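# Bend a rod into an upright arch between two sockets

## Task

Shape the rod into a standing arch so that each of its two ends sits in a different socket of the board.

## Robot and tools

Robot: two arms, left_arm and right_arm, each with a two-finger parallel gripper and a wrist camera. The left arm is on the +y side of the scene, the right on -y. The arm names do not match image sides. Left base is at about (-0.051, +0.360, +0.031) m and right base at about (+0.020, -0.259, +0.019) m in the scene frame. Both are turned only slightly about z. A camera stand sits behind the arms.

Frames: the scene frame has its origin at table-top height, midway between the nominal bases, with +z up and +x out over the table. Each arm reports its hand pose and velocities in its own base frame. Offsets you send are measured along the axes of that arm's current Hand target. The gripper's fingers point along its +z and close along its y. end_effector_position is the point between the pads, about 1 cm back from the tips. Reported positions and orientations can be off by a few centimetres, more at long reach.

Row layout, shared by execute_actions and move: one flat row of 14 numbers covers both arms. Order is dx, dy, dz, rx, ry, rz, opening for left_arm, then the same seven for right_arm. The six pose numbers are offsets, not poses. They count from that arm's Hand target as it stood when the call began, and they lie in [-1, 1], where 1.0 equals 0.6 m or 180 degrees. rx, ry, rz together form one rotation vector. The opening is absolute: +1 is fully open (0.093 m) and -1 is closed. To leave an arm still, send six zeros plus its current opening. A zero in the opening slot is a real command to half-close.

execute_actions(actions, cameras): actions is a list of actions. Each action is a table of up to 15 rows, one row per 1/30 s step. A short table repeats its last row until step 15. Every row in an action is an offset from the action's start pose, not from the row before. Sending the same offset again moves the arm further. An empty actions list returns the current state with images. cameras takes names, ["all"] or [].

move(target, speed, blend, opening_speed, grip_force, blocking, cameras): sends each gripper along a straight line to the target. target is one 14-number row, or a list of up to 15 rows. In a list, every row is an offset from the same starting Hand targets. speed is in m/s, from 0.002 to 2.9, default 0.25; turning is capped at twice that value in rad/s. You can give one speed or one per leg. blend, in m, rounds the corners of a list; 0 stops at each point. opening_speed sets how fast the fingers move on the -1..1 scale per second, 0.2 or more. grip_force is the force per pad in N, from 10 to 50, set per arm or for both. It stays set, and low forces make the fingers close slowly. blocking=false returns quickly while the motion goes on. A move caps at 10 s and does not avoid obstacles or the other arm. The gripper lags its path and strays from it more at high speed. Do not route a path near an arm's own base, because the elbow may flip; go around it. The result adds a move: line, such as done, off_target, moving, held or fault, plus any limits (paced = clipped, held = steps withheld).

wait(seconds, 0-3600) lets the scene run without new commands. stop() brakes a running move. zoom_image(camera, region=[x0,y0,x1,y1]) enlarges part of the latest image, at most 504x504 px. Cameras are cam_head_left, cam_head_right, cam_low, cam_left_wrist and cam_right_wrist, all 896x504; cam_high is also listed for zoom. read_manual gives licence text only. finished_scene(scene) ends the current scene, given its number, and the goal must hold with the robot let go. After the call that ends scene 1, make no further calls in that reply.

Results: Hand target is the last commanded pose after clipping, and it is what the next offsets count from. The gripper often rests short of it. The next execute_actions, even with all zeros, asks for it again. If the gap persists, send the remaining distance. The controller keeps each commanded orientation within 40 degrees of the measured one. Weight and friction can leave the gripper low, short or tilted, so check it after moves. grip_measured is the finger motor position on the -1..1 scale. The pads meet at about -0.94, and each millimetre of object width adds about 0.0208. To grip firmly, send about 0.41 below the reading for the object's width, then keep sending that value. To release, send well above it. Joint positions end with the finger opening in m. Joint torques carry an offset and noise. A Joint velocities line reading "within noise" means the arm is still.

Avoid: hard or fast contact with the table, the board or fixed parts. A blocked arm keeps pushing, so command its target back. Do not let the two arms or their grippers and cameras touch, and never close one gripper on the other's fingers. Do not put strain on the camera cables, and do not let the rod drop or fall off the table. Let go of the rod only once it is still. Holding loads or stretching an arm heats its motors. MOTOR HOT appears at 75 °C, and at 90 °C the arm folds up and stops working. Loose objects may get a small push now and then.

Each tool is called after ">>>" in YAML: its name, and indented under it one key for each argument.

## Session

>>> execute_actions:
  actions: []

Scene clock: 0.00 s.
left_arm: end_effector_position=(+0.3954, +0.0184, +0.1048) grip_measured=+1.000 end_effector_quat_wxyz=(+0.606, -0.043, +0.790, +0.079) | right_arm: end_effector_position=(+0.3956, +0.0035, +0.0939) grip_measured=+1.000 end_effector_quat_wxyz=(+0.565, +0.027, +0.824, +0.024)
Joint positions: left_arm=[-0.049 1.591 0.362 0.966 -0.225 0.016 0.093] | right_arm=[0.008 1.536 0.406 0.76 -0.001 0.075 0.093]
Joint velocities: within noise
Joint torques (N m): no reading
Heat: left arm: 30 °C; right arm: 31 °C.
Hand target: left_arm +0.3972, +0.0183, +0.1091; +0.611, -0.044, +0.787, +0.079 | right_arm +0.3992, +0.0035, +0.1017; +0.574, +0.027, +0.818, +0.025
Tool commands: left_gripper/opening=+1.0 right_gripper/opening=+1.0

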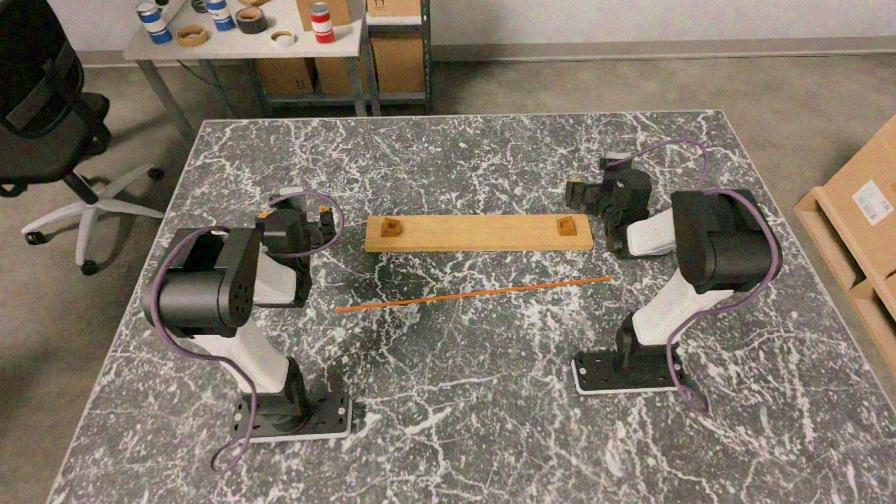

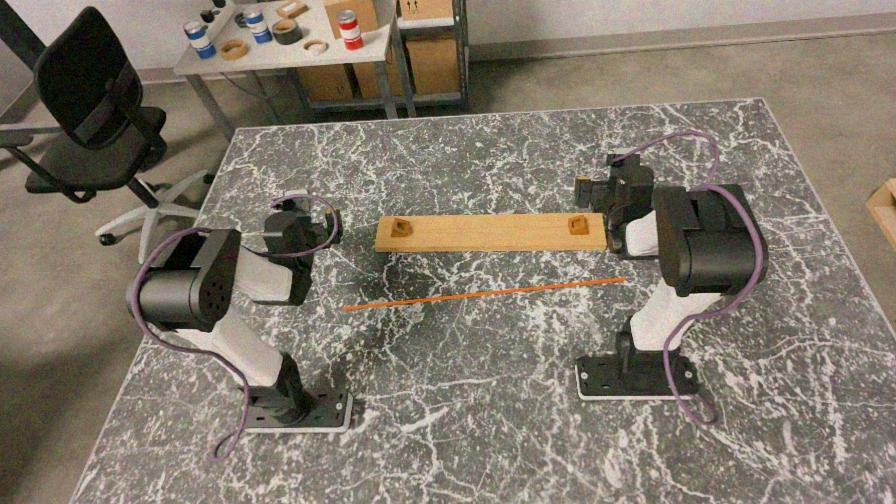

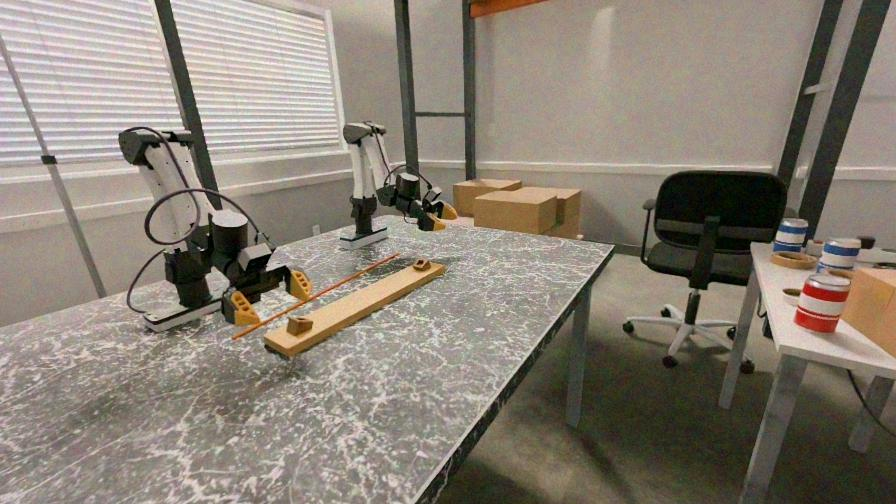

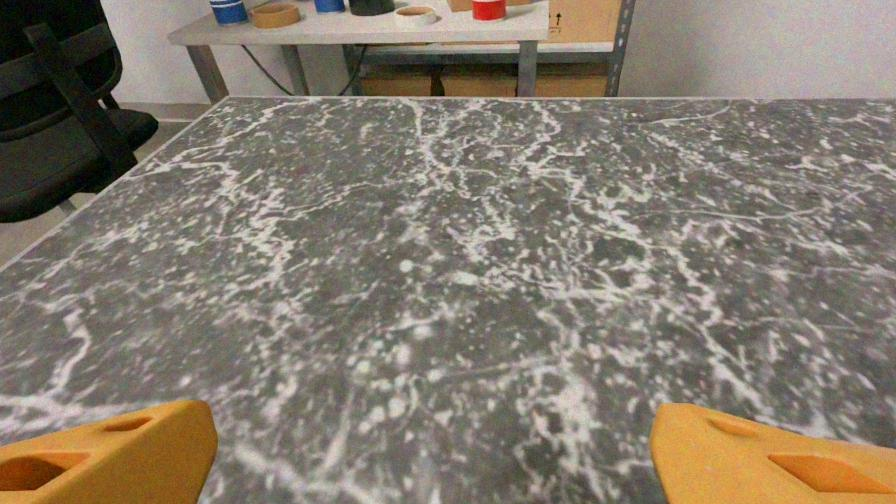

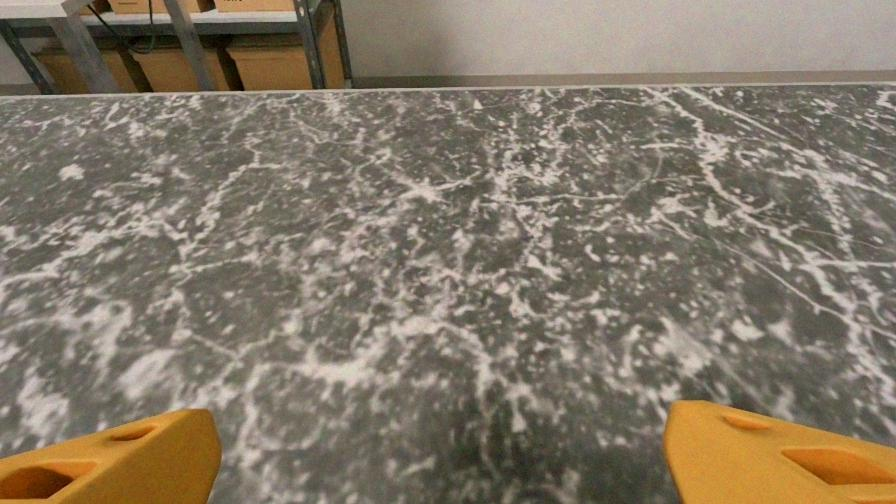

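>>> zoom_image:
  camera: "cam_head_left"
  region: [320, 190, 640, 330]

>>> zoom_image:
  camera: "cam_low"
  region: [220, 240, 460, 370]

Scaled by 1.575.

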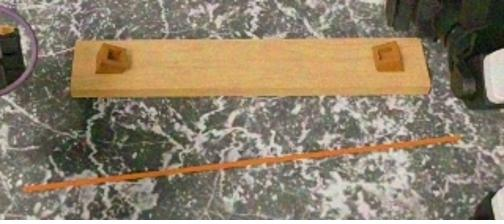

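Scaled by 2.100.

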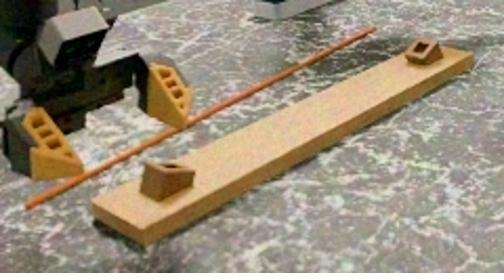

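>>> move:
  target: [0.045,-0.165,-0.305,0.446,0.187,0.346,1,0.058,0.083,-0.28,-0.370,0.213,-0.363,1]
  cameras: ["all"]

Scene clock: 28.10 s.
left_arm: end_effector_position=(+0.2287, -0.1092, +0.1173) grip_measured=+1.000 end_effector_quat_wxyz=(+0.155, +0.683, +0.697, -0.156) | right_arm: end_effector_position=(+0.2253, +0.0527, +0.1243) grip_measured=+1.000 end_effector_quat_wxyz=(-0.151, +0.684, -0.697, -0.155)
Joint positions: left_arm=[-0.161 1.399 1.038 -1.131 0.435 1.372 0.093] | right_arm=[-0.082 1.411 1.079 -1.278 -0.434 -1.641 0.093]
Joint torques (N m): left_arm=[-0.47 -2.74 7.38 0.27 0.3 0.04] | right_arm=[0.76 -2.91 10.03 0.13 -0.52 -0.12]
Heat: left arm: 34 °C; right arm: 33 °C.
Hand target: left_arm +0.2322, -0.1107, +0.1202; +0.154, +0.691, +0.690, -0.153 | right_arm +0.2301, +0.0542, +0.1296; -0.152, +0.691, -0.690, -0.153
Off the commanded pose: left_arm 0.005 m, 1 deg | right_arm 0.007 m, 1 deg.
move: done

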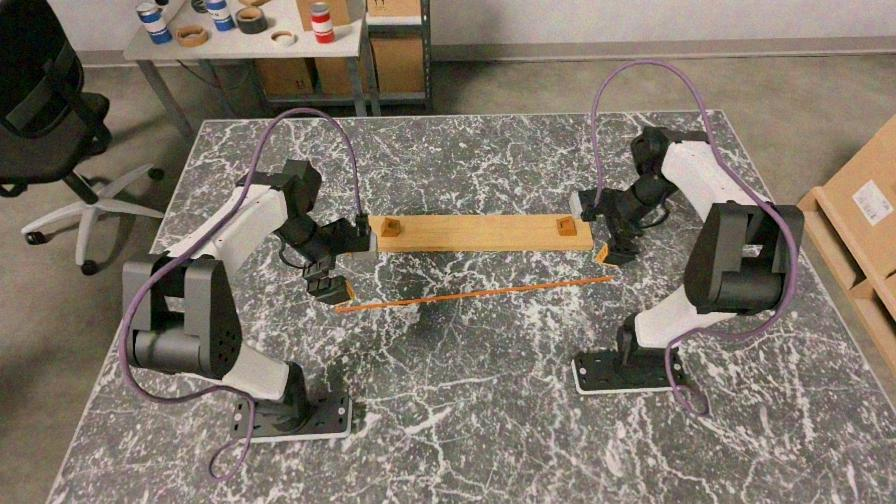

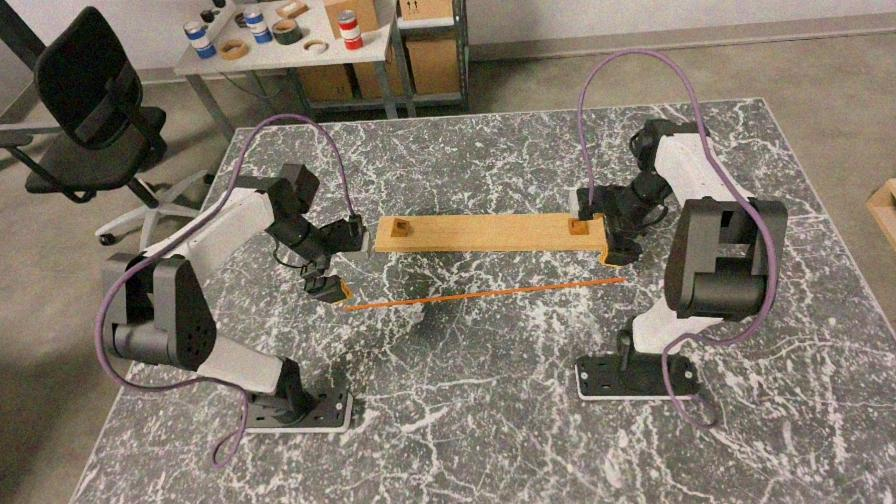

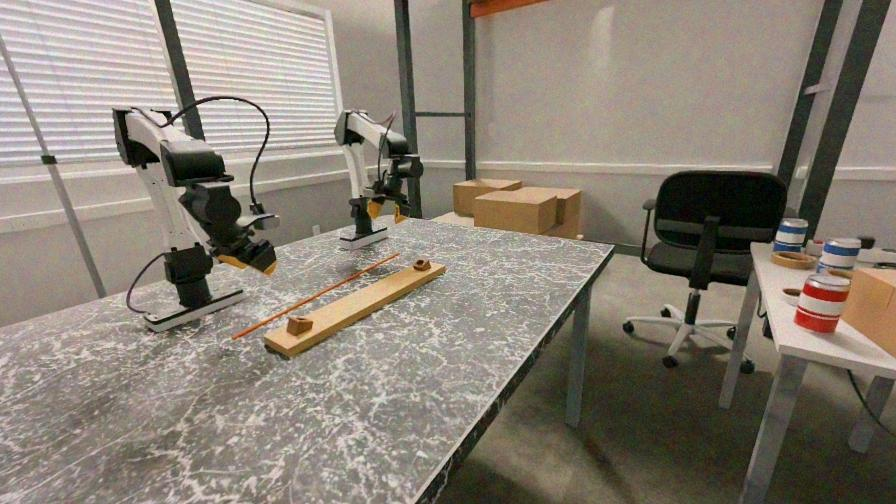

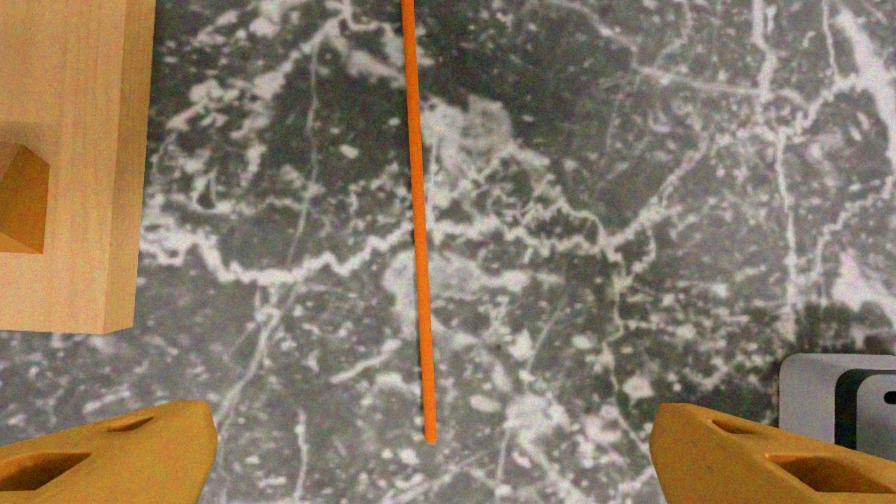

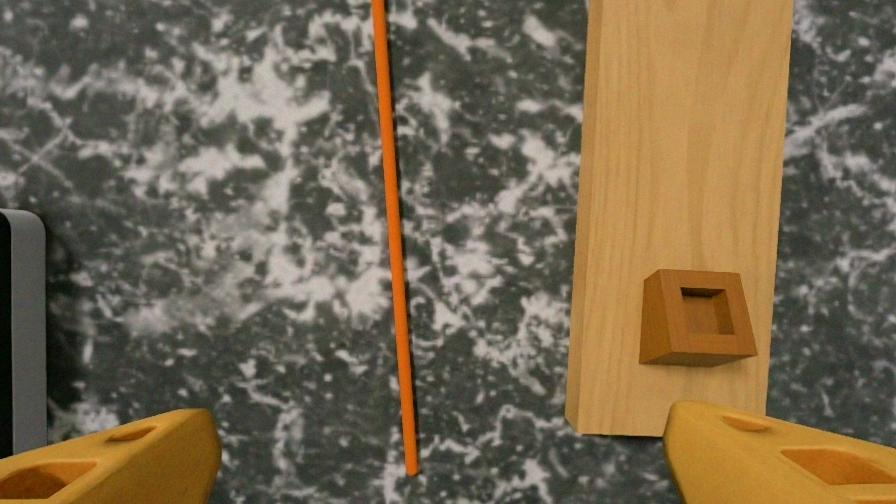

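>>> zoom_image:
  camera: "cam_right_wrist"
  region: [580, 220, 800, 440]

>>> zoom_image:
  camera: "cam_low"
  region: [260, 290, 360, 360]

>>> zoom_image:
  camera: "cam_low"
  region: [390, 245, 460, 295]

Scaled by 2.291.

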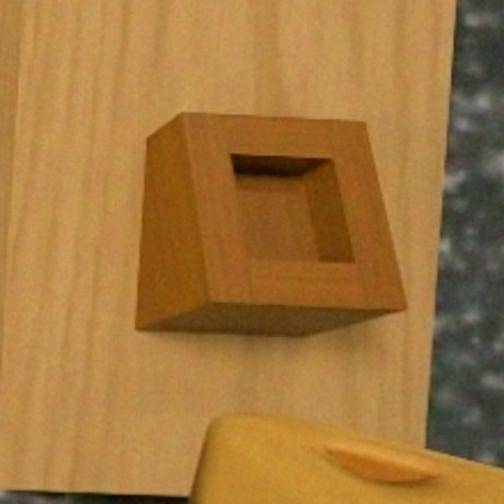

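Scaled by 5.040.

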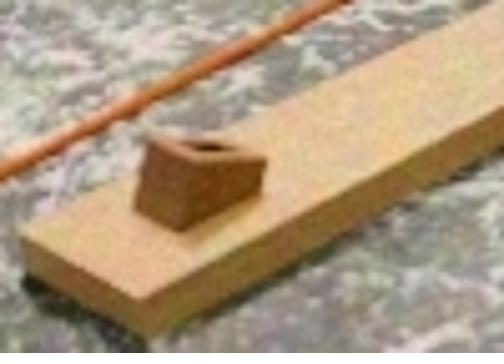

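Scaled by 7.200.

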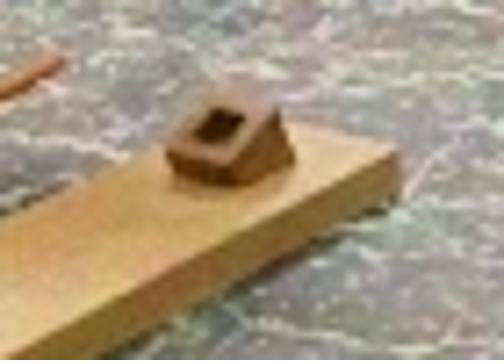

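>>> move:
  target: [0.0867,0,0.186,0,0,0,1,0.0836,0.02,0.179,0,0,0,1]
  cameras: ["all"]

Scene clock: 41.60 s.
left_arm: end_effector_position=(+0.2344, -0.1093, +0.0024) grip_measured=+1.000 end_effector_quat_wxyz=(+0.157, +0.688, +0.692, -0.150) | right_arm: end_effector_position=(+0.2198, +0.0523, +0.0164) grip_measured=+1.000 end_effector_quat_wxyz=(-0.153, +0.691, -0.691, -0.148)
Joint positions: left_arm=[-0.161 1.592 0.721 -0.613 0.43 1.384 0.093] | right_arm=[-0.082 1.524 0.725 -0.801 -0.429 -1.658 0.093]
Joint torques (N m): left_arm=[-0.46 -3.29 3.56 0.54 0.36 -0.06] | right_arm=[0.32 -3.26 4.88 0.43 -0.56 -0.01]
Heat: left arm: 32 °C; right arm: 34 °C.
Hand target: left_arm +0.2323, -0.1109, -0.0030; +0.154, +0.690, +0.690, -0.153 | right_arm +0.2180, +0.0540, +0.0110; -0.152, +0.691, -0.690, -0.153
Off the commanded pose: left_arm 0.006 m, 1 deg | right_arm 0.006 m, 1 deg.
move: done

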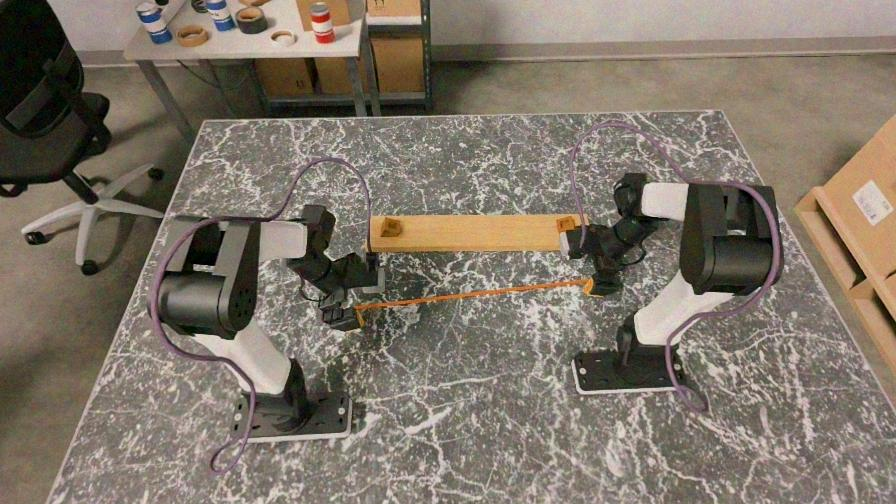

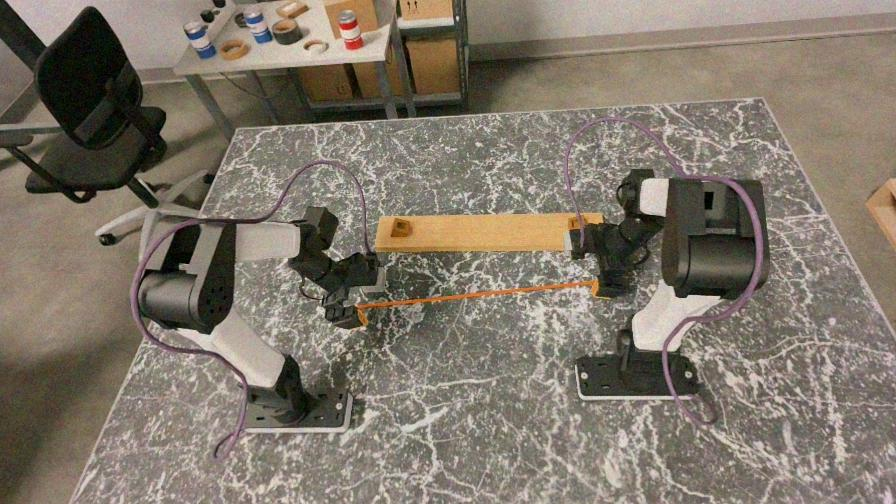

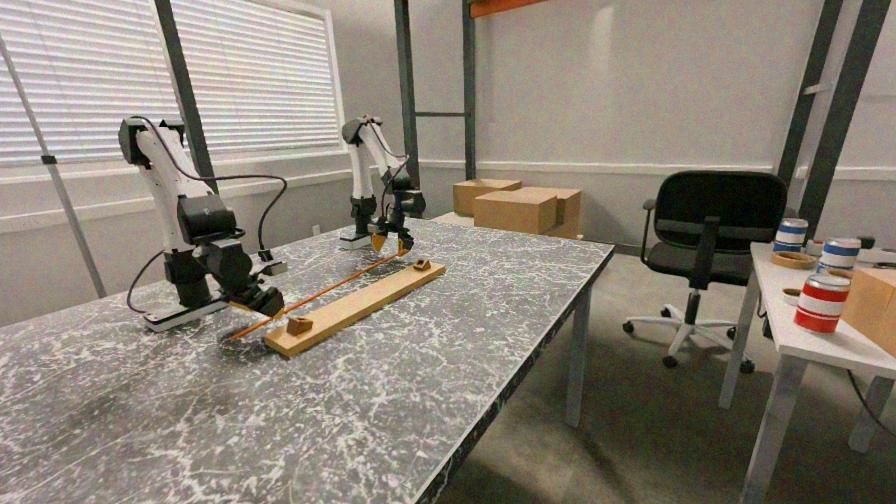

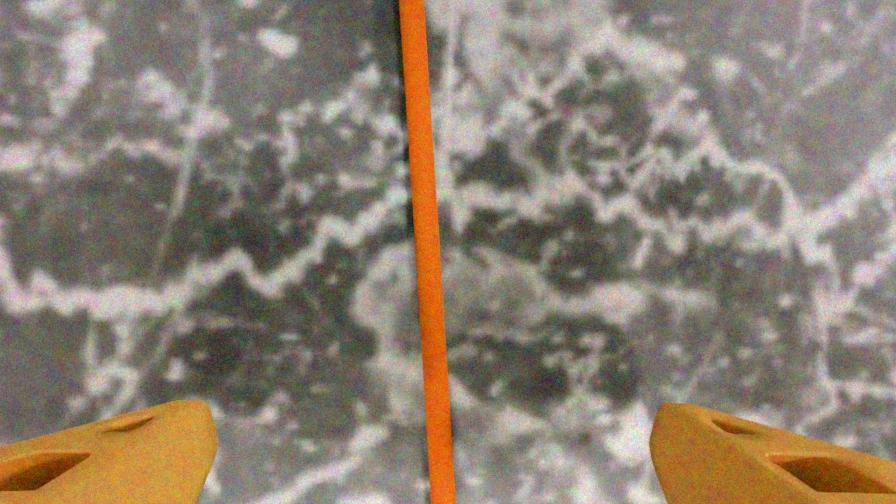

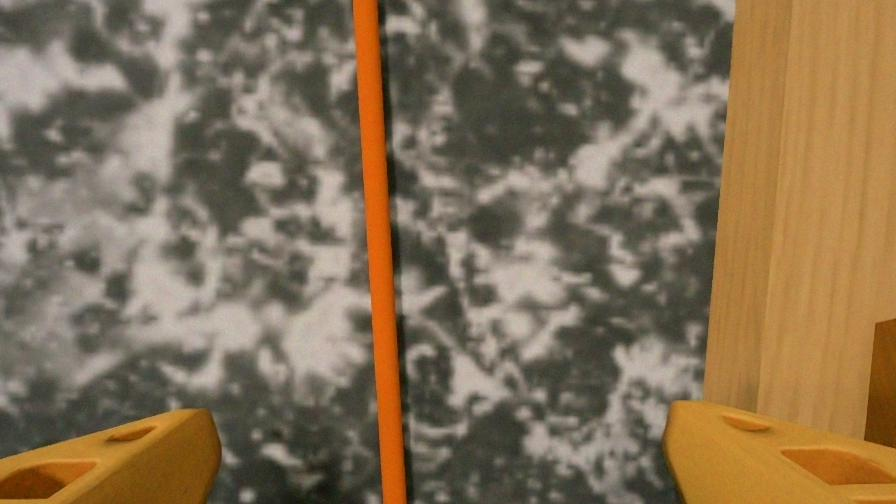

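>>> move:
  target:
    - [0.0127,0,0.0272,0,0,0,1,0.0148,0.02,0.0317,0,0,0,1]
    - [0.0127,0,0.0272,0,0,0,-1,0.0148,0.02,0.0317,0,0,0,-1]
  speed: 0.1
  cameras: ["cam_left_wrist","cam_right_wrist","cam_low"]

Scene clock: 45.47 s.
left_arm: end_effector_position=(+0.2369, -0.1104, -0.0142) grip_measured=-0.971 end_effector_quat_wxyz=(+0.162, +0.689, +0.691, -0.149) | right_arm: end_effector_position=(+0.2068, +0.0533, -0.0057) grip_measured=-0.978 end_effector_quat_wxyz=(-0.152, +0.690, -0.691, -0.150)
Joint positions: left_arm=[-0.161 1.644 0.689 -0.52 0.434 1.385 0] | right_arm=[-0.082 1.538 0.631 -0.698 -0.428 -1.658 0]
Joint torques (N m): left_arm=[-0.47 -3.25 3.11 0.52 0.31 -0.07] | right_arm=[-0.05 -3.04 4.9 0.44 -0.56 -0.08]
Heat: left arm: 32 °C; right arm: 34 °C.
Hand target: left_arm +0.2323, -0.1109, -0.0209; +0.154, +0.690, +0.690, -0.153 | right_arm +0.2060, +0.0539, -0.0099; -0.152, +0.691, -0.690, -0.153
Off the commanded pose: left_arm 0.008 m, 1 deg | right_arm 0.004 m, 0 deg.
move: done
Images, in order (width x height): cam_low 896x504, cam_left_wrist 896x504, cam_right_wrist 896x504.

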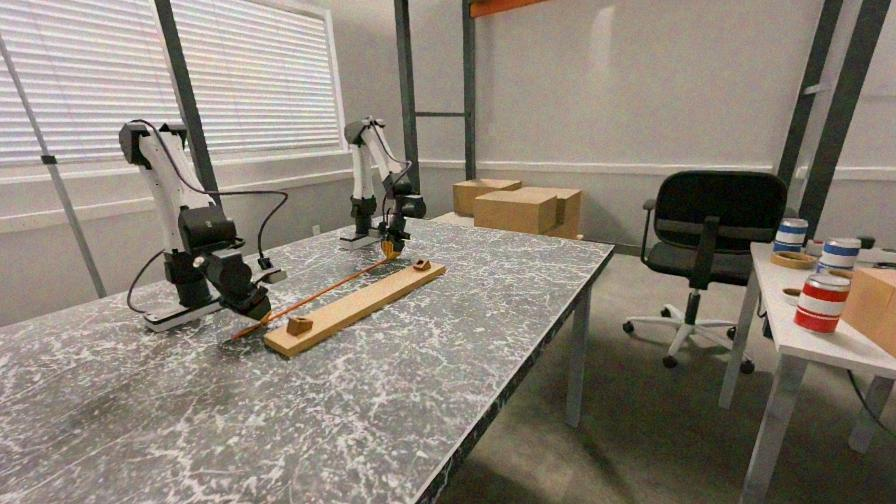

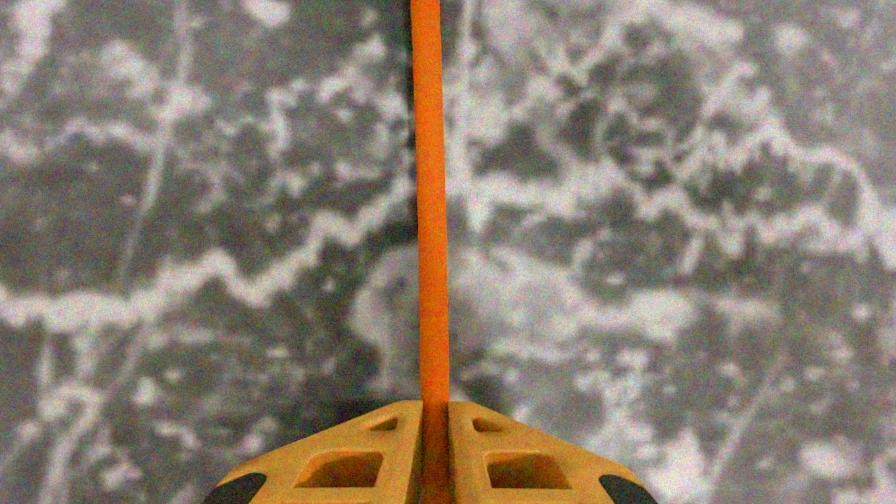

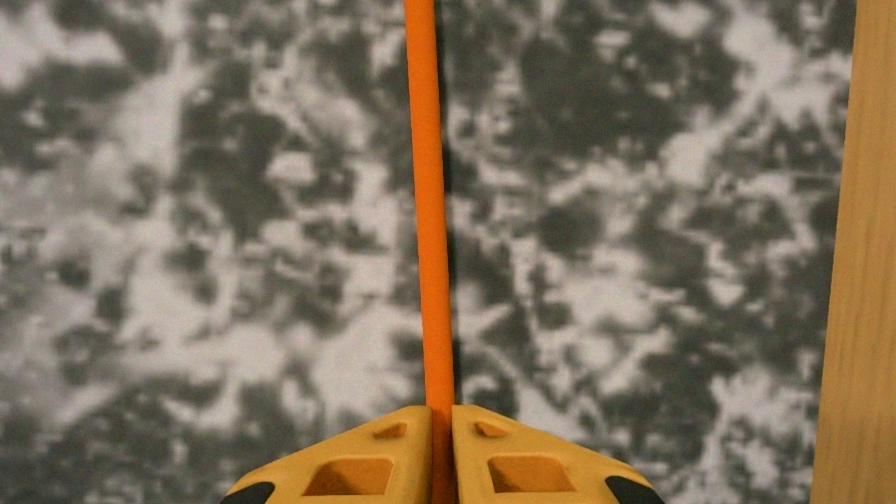

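>>> move:
  target:
    - [0,0,0,0,0,0,1,0,0,0,0,0,0,1]
    - [-0.0028,0,-0.006,0,0.139,0,1,-0.0028,0,-0.006,0,0.139,0,1]
  cameras: ["cam_left_wrist","cam_right_wrist","cam_low"]

Scene clock: 54.73 s.
left_arm: end_effector_position=(+0.2043, -0.1147, -0.0102) grip_measured=+1.000 end_effector_quat_wxyz=(-0.017, +0.713, +0.699, -0.050) | right_arm: end_effector_position=(+0.1990, +0.0508, -0.0101) grip_measured=+1.000 end_effector_quat_wxyz=(+0.003, +0.707, -0.707, -0.003)
Joint positions: left_arm=[-0.452 1.66 0.806 -0.783 0.083 1.14 0.093] | right_arm=[0.248 1.497 0.647 -0.729 -0.002 -1.322 0.093]
Joint torques (N m): left_arm=[0.87 -2.59 5.79 0.77 -0.7 -0.23] | right_arm=[0.75 -3.15 8.88 0.17 -0.21 0.04]
Heat: left arm: 32 °C; right arm: 34 °C.
Hand target: left_arm +0.2325, -0.1109, -0.0169; +0.001, +0.707, +0.707, +0.000 | right_arm +0.2060, +0.0539, -0.0060; +0.001, +0.708, -0.707, +0.000
Off the commanded pose: left_arm 0.029 m, 6 deg | right_arm 0.009 m, 0 deg.
move: off_target (left_arm)
Images, in order (width x height): cam_low 896x504, cam_left_wrist 896x504, cam_right_wrist 896x504.

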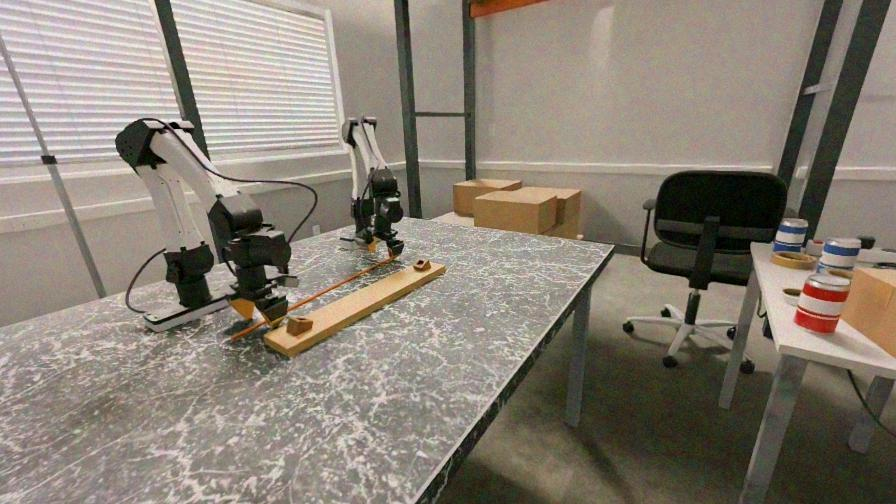

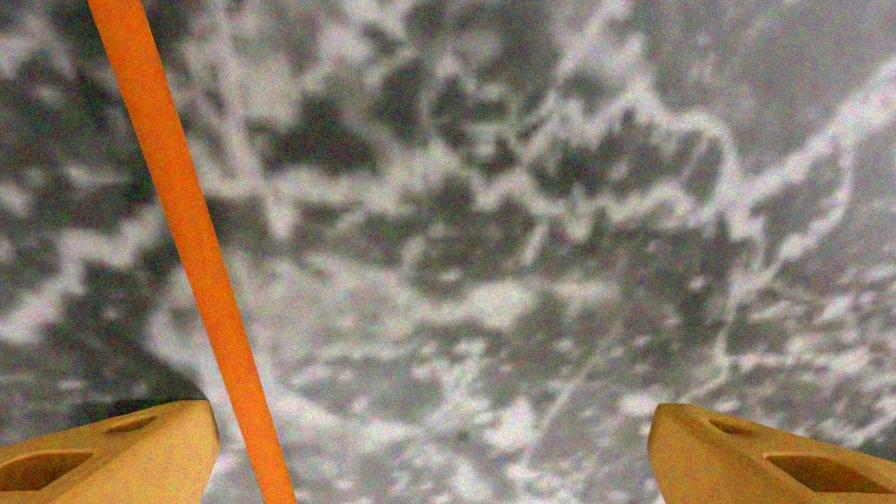

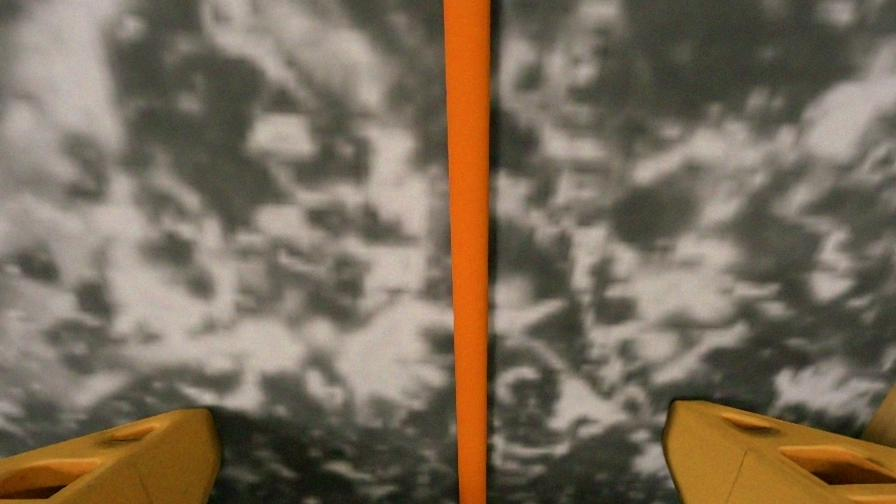

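>>> execute_actions:
  actions:
    - [[0,0,0,0,0,0,1,0,0,0,0,0,0,1]]
    - [[0,0,0,0,0,0,1,0,0,0,0,0,0,1]]
  cameras: ["cam_left_wrist","cam_head_left"]

Scene clock: 57.30 s.
left_arm: end_effector_position=(+0.2042, -0.1147, -0.0102) grip_measured=+1.000 end_effector_quat_wxyz=(-0.017, +0.713, +0.699, -0.050) | right_arm: end_effector_position=(+0.1991, +0.0508, -0.0101) grip_measured=+1.000 end_effector_quat_wxyz=(+0.003, +0.707, -0.707, -0.003)
Joint positions: left_arm=[-0.453 1.66 0.806 -0.783 0.083 1.14 0.093] | right_arm=[0.248 1.497 0.647 -0.729 -0.001 -1.321 0.093]
Joint torques (N m): left_arm=[0.77 -2.65 5.76 0.81 -0.72 -0.24] | right_arm=[0.8 -3.11 8.88 0.22 -0.17 0.08]
Heat: left arm: 32 °C; right arm: 34 °C.
Hand target: left_arm +0.2324, -0.1110, -0.0169; +0.001, +0.707, +0.707, +0.000 | right_arm +0.2061, +0.0540, -0.0060; +0.001, +0.707, -0.707, +0.000
Off the commanded pose: left_arm 0.029 m, 6 deg | right_arm 0.009 m, 0 deg.
Images, in order (width x height): cam_head_left 896x504, cam_left_wrist 896x504.

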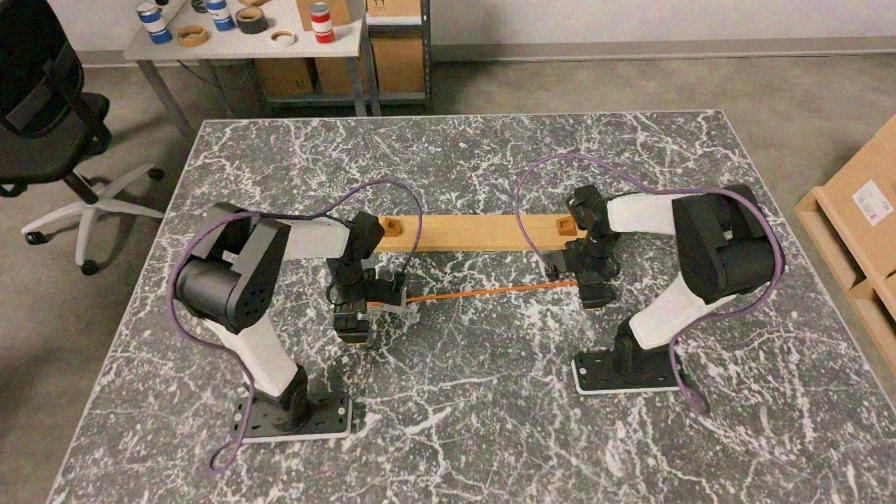

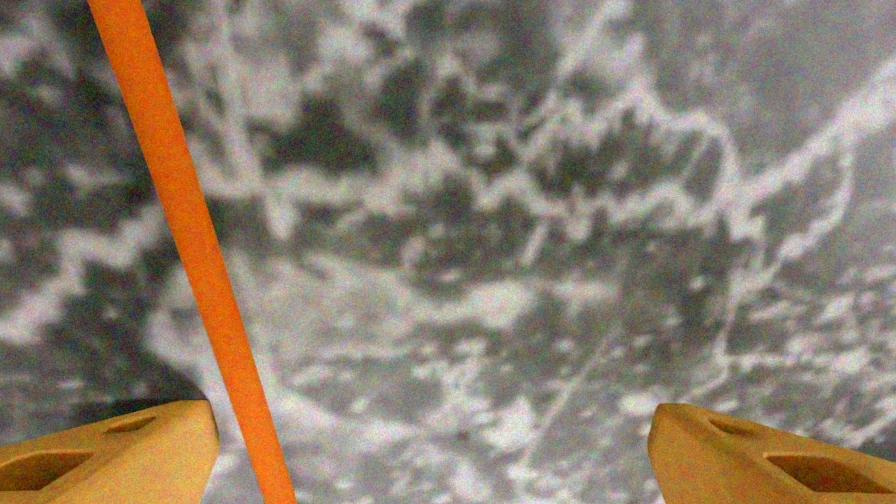

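>>> move:
  target: [0,0,-0.06,0,0,0,1,0,0,0,0,0,0,1]
  cameras: ["cam_left_wrist"]

Scene clock: 61.47 s.
left_arm: end_effector_position=(+0.2252, -0.1107, +0.0103) grip_measured=+1.000 end_effector_quat_wxyz=(-0.012, +0.712, +0.702, -0.008) | right_arm: end_effector_position=(+0.1990, +0.0507, -0.0101) grip_measured=+1.000 end_effector_quat_wxyz=(+0.003, +0.707, -0.707, -0.003)
Joint positions: left_arm=[-0.452 1.639 0.884 -0.843 0.007 1.132 0.093] | right_arm=[0.248 1.497 0.647 -0.729 -0.001 -1.321 0.093]
Joint torques (N m): left_arm=[0.9 -6.35 6.11 0.06 0 -0.14] | right_arm=[0.81 -3.12 8.91 0.24 -0.17 0.07]
Heat: left arm: 33 °C; right arm: 34 °C.
Hand target: left_arm +0.2322, -0.1109, +0.0190; +0.001, +0.707, +0.707, +0.000 | right_arm +0.2060, +0.0540, -0.0060; +0.001, +0.707, -0.707, +0.000
Off the commanded pose: left_arm 0.011 m, 2 deg | right_arm 0.009 m, 0 deg.
move: off_target (left_arm)

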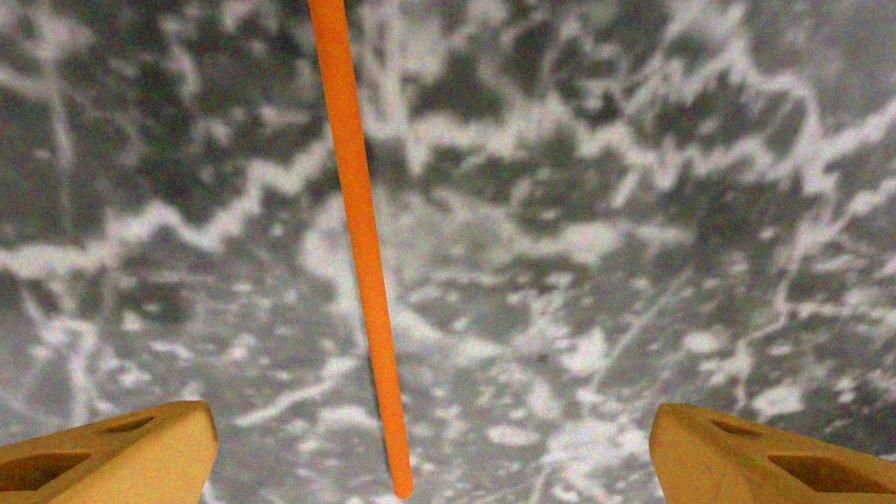

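>>> move:
  target:
    - [0,0.016,0.067,0,0,-0.033,1,0,-0.011,0,0,0,0,1]
  cameras: ["cam_left_wrist","cam_right_wrist"]

Scene clock: 65.50 s.
left_arm: end_effector_position=(+0.2340, -0.1099, -0.0131) grip_measured=+1.000 end_effector_quat_wxyz=(-0.010, +0.676, +0.737, -0.005) | right_arm: end_effector_position=(+0.2053, +0.0523, -0.0091) grip_measured=+1.000 end_effector_quat_wxyz=(+0.003, +0.707, -0.707, -0.002)
Joint positions: left_arm=[-0.436 1.714 0.859 -0.737 0.004 1.048 0.093] | right_arm=[0.248 1.52 0.672 -0.731 -0.001 -1.321 0.093]
Joint torques (N m): left_arm=[0.94 -3.37 3.62 0.67 0.04 -0.17] | right_arm=[0.17 -3.18 8.73 0.27 -0.17 -0.03]
Heat: left arm: 33 °C; right arm: 34 °C.
Hand target: left_arm +0.2420, -0.1110, -0.0212; +0.001, +0.670, +0.743, +0.000 | right_arm +0.2126, +0.0539, -0.0060; +0.001, +0.707, -0.707, +0.000
Off the commanded pose: left_arm 0.011 m, 2 deg | right_arm 0.008 m, 0 deg.
move: off_target (left_arm)

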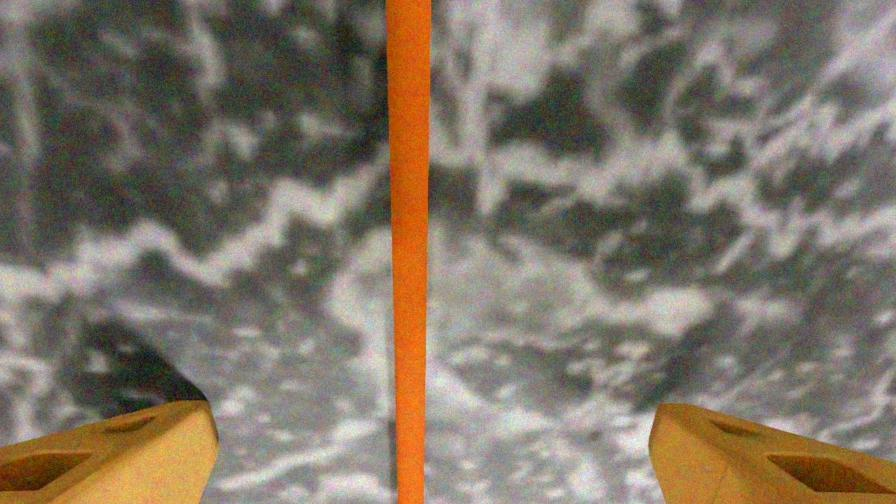

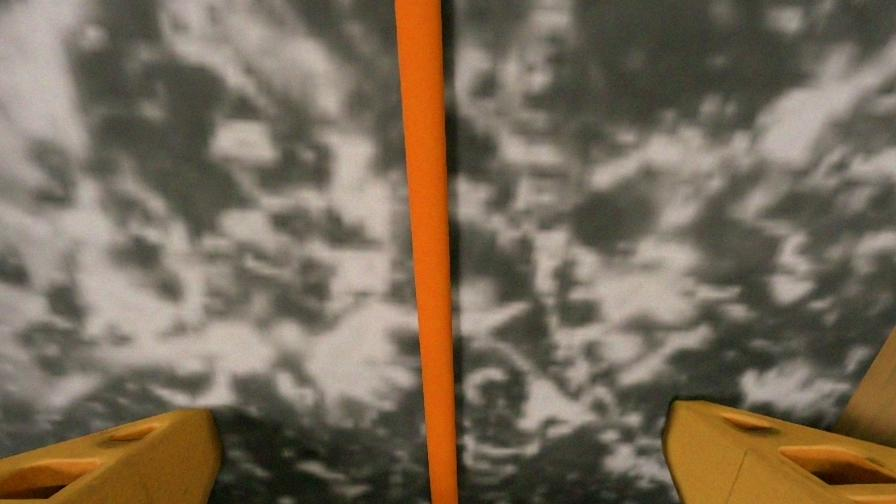

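>>> move:
  target:
    - [0,0,0,0,0,0,-1,0,0,0,0,0,0,-1]
    - [0,0,-0.25,0,0,0,-1,0,0,-0.25,0,0,0,-1]
  cameras: ["cam_left_wrist","cam_right_wrist","cam_low","cam_head_left"]

Scene clock: 68.73 s.
left_arm: end_effector_position=(+0.2403, -0.1099, +0.1216) grip_measured=-0.971 end_effector_quat_wxyz=(-0.005, +0.673, +0.740, +0.000) | right_arm: end_effector_position=(+0.2092, +0.0519, +0.1345) grip_measured=-0.976 end_effector_quat_wxyz=(+0.012, +0.707, -0.707, -0.003)
Joint positions: left_arm=[-0.431 1.55 1.256 -1.286 -0.003 1.045 0] | right_arm=[0.248 1.376 1.153 -1.371 0.007 -1.321 0]
Joint torques (N m): left_arm=[0.36 -5.26 7.16 0.03 0.08 -0.13] | right_arm=[0.23 -4.29 10.17 0.18 -0.27 -0.01]
Heat: left arm: 33 °C; right arm: 35 °C.
Hand target: left_arm +0.2417, -0.1108, +0.1288; +0.001, +0.670, +0.743, +0.000 | right_arm +0.2127, +0.0541, +0.1441; +0.001, +0.707, -0.707, +0.000
Off the commanded pose: left_arm 0.007 m, 1 deg | right_arm 0.010 m, 1 deg.
move: done
Images, in order (width x height): cam_head_left 896x504, cam_low 896x504, cam_left_wrist 896x504, cam_right_wrist 896x504.

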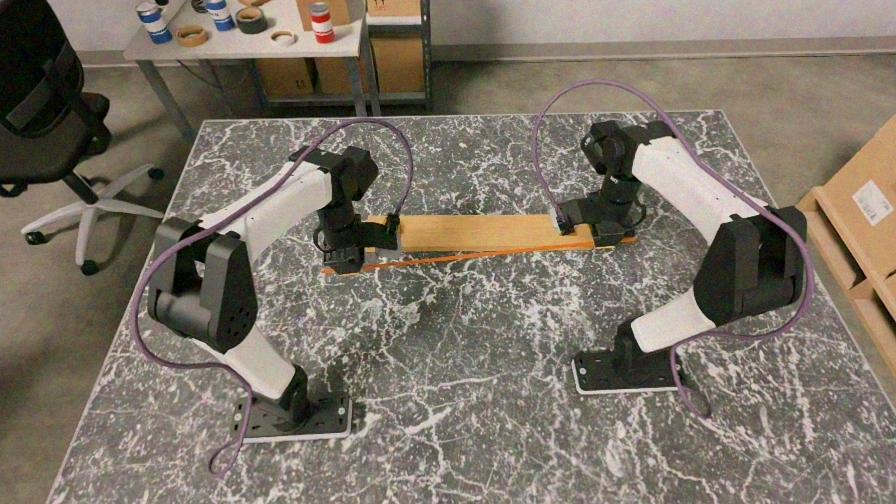

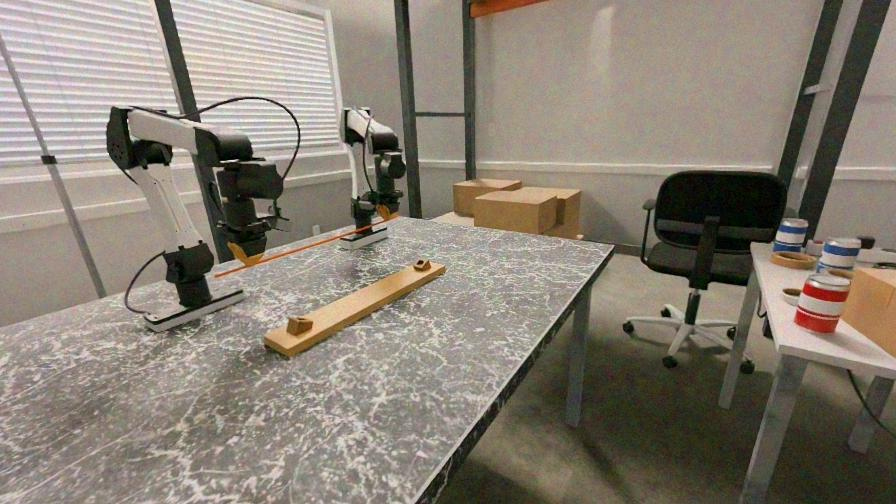

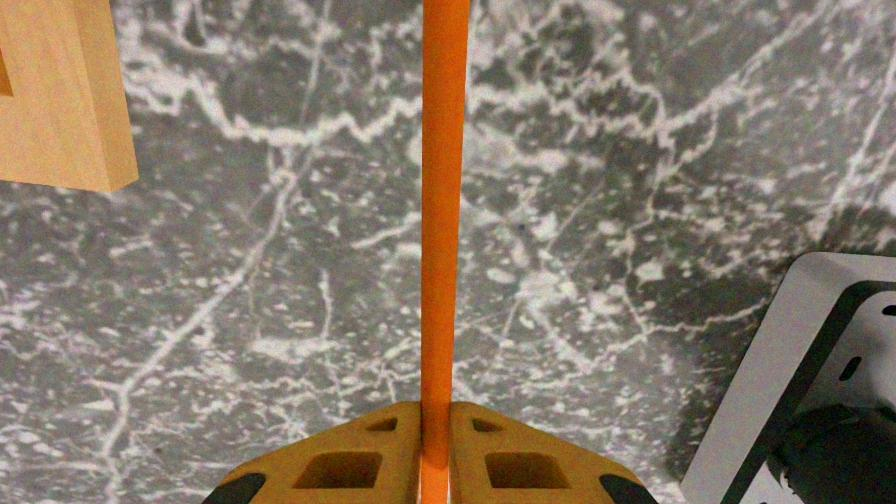

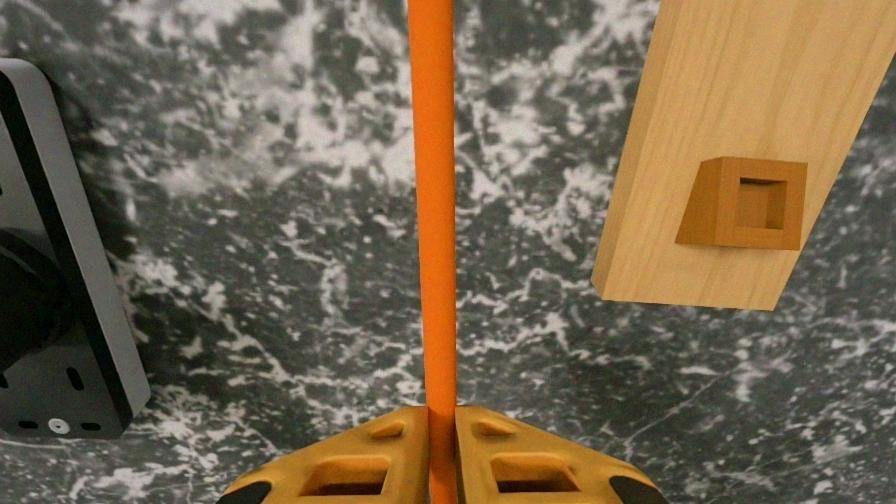

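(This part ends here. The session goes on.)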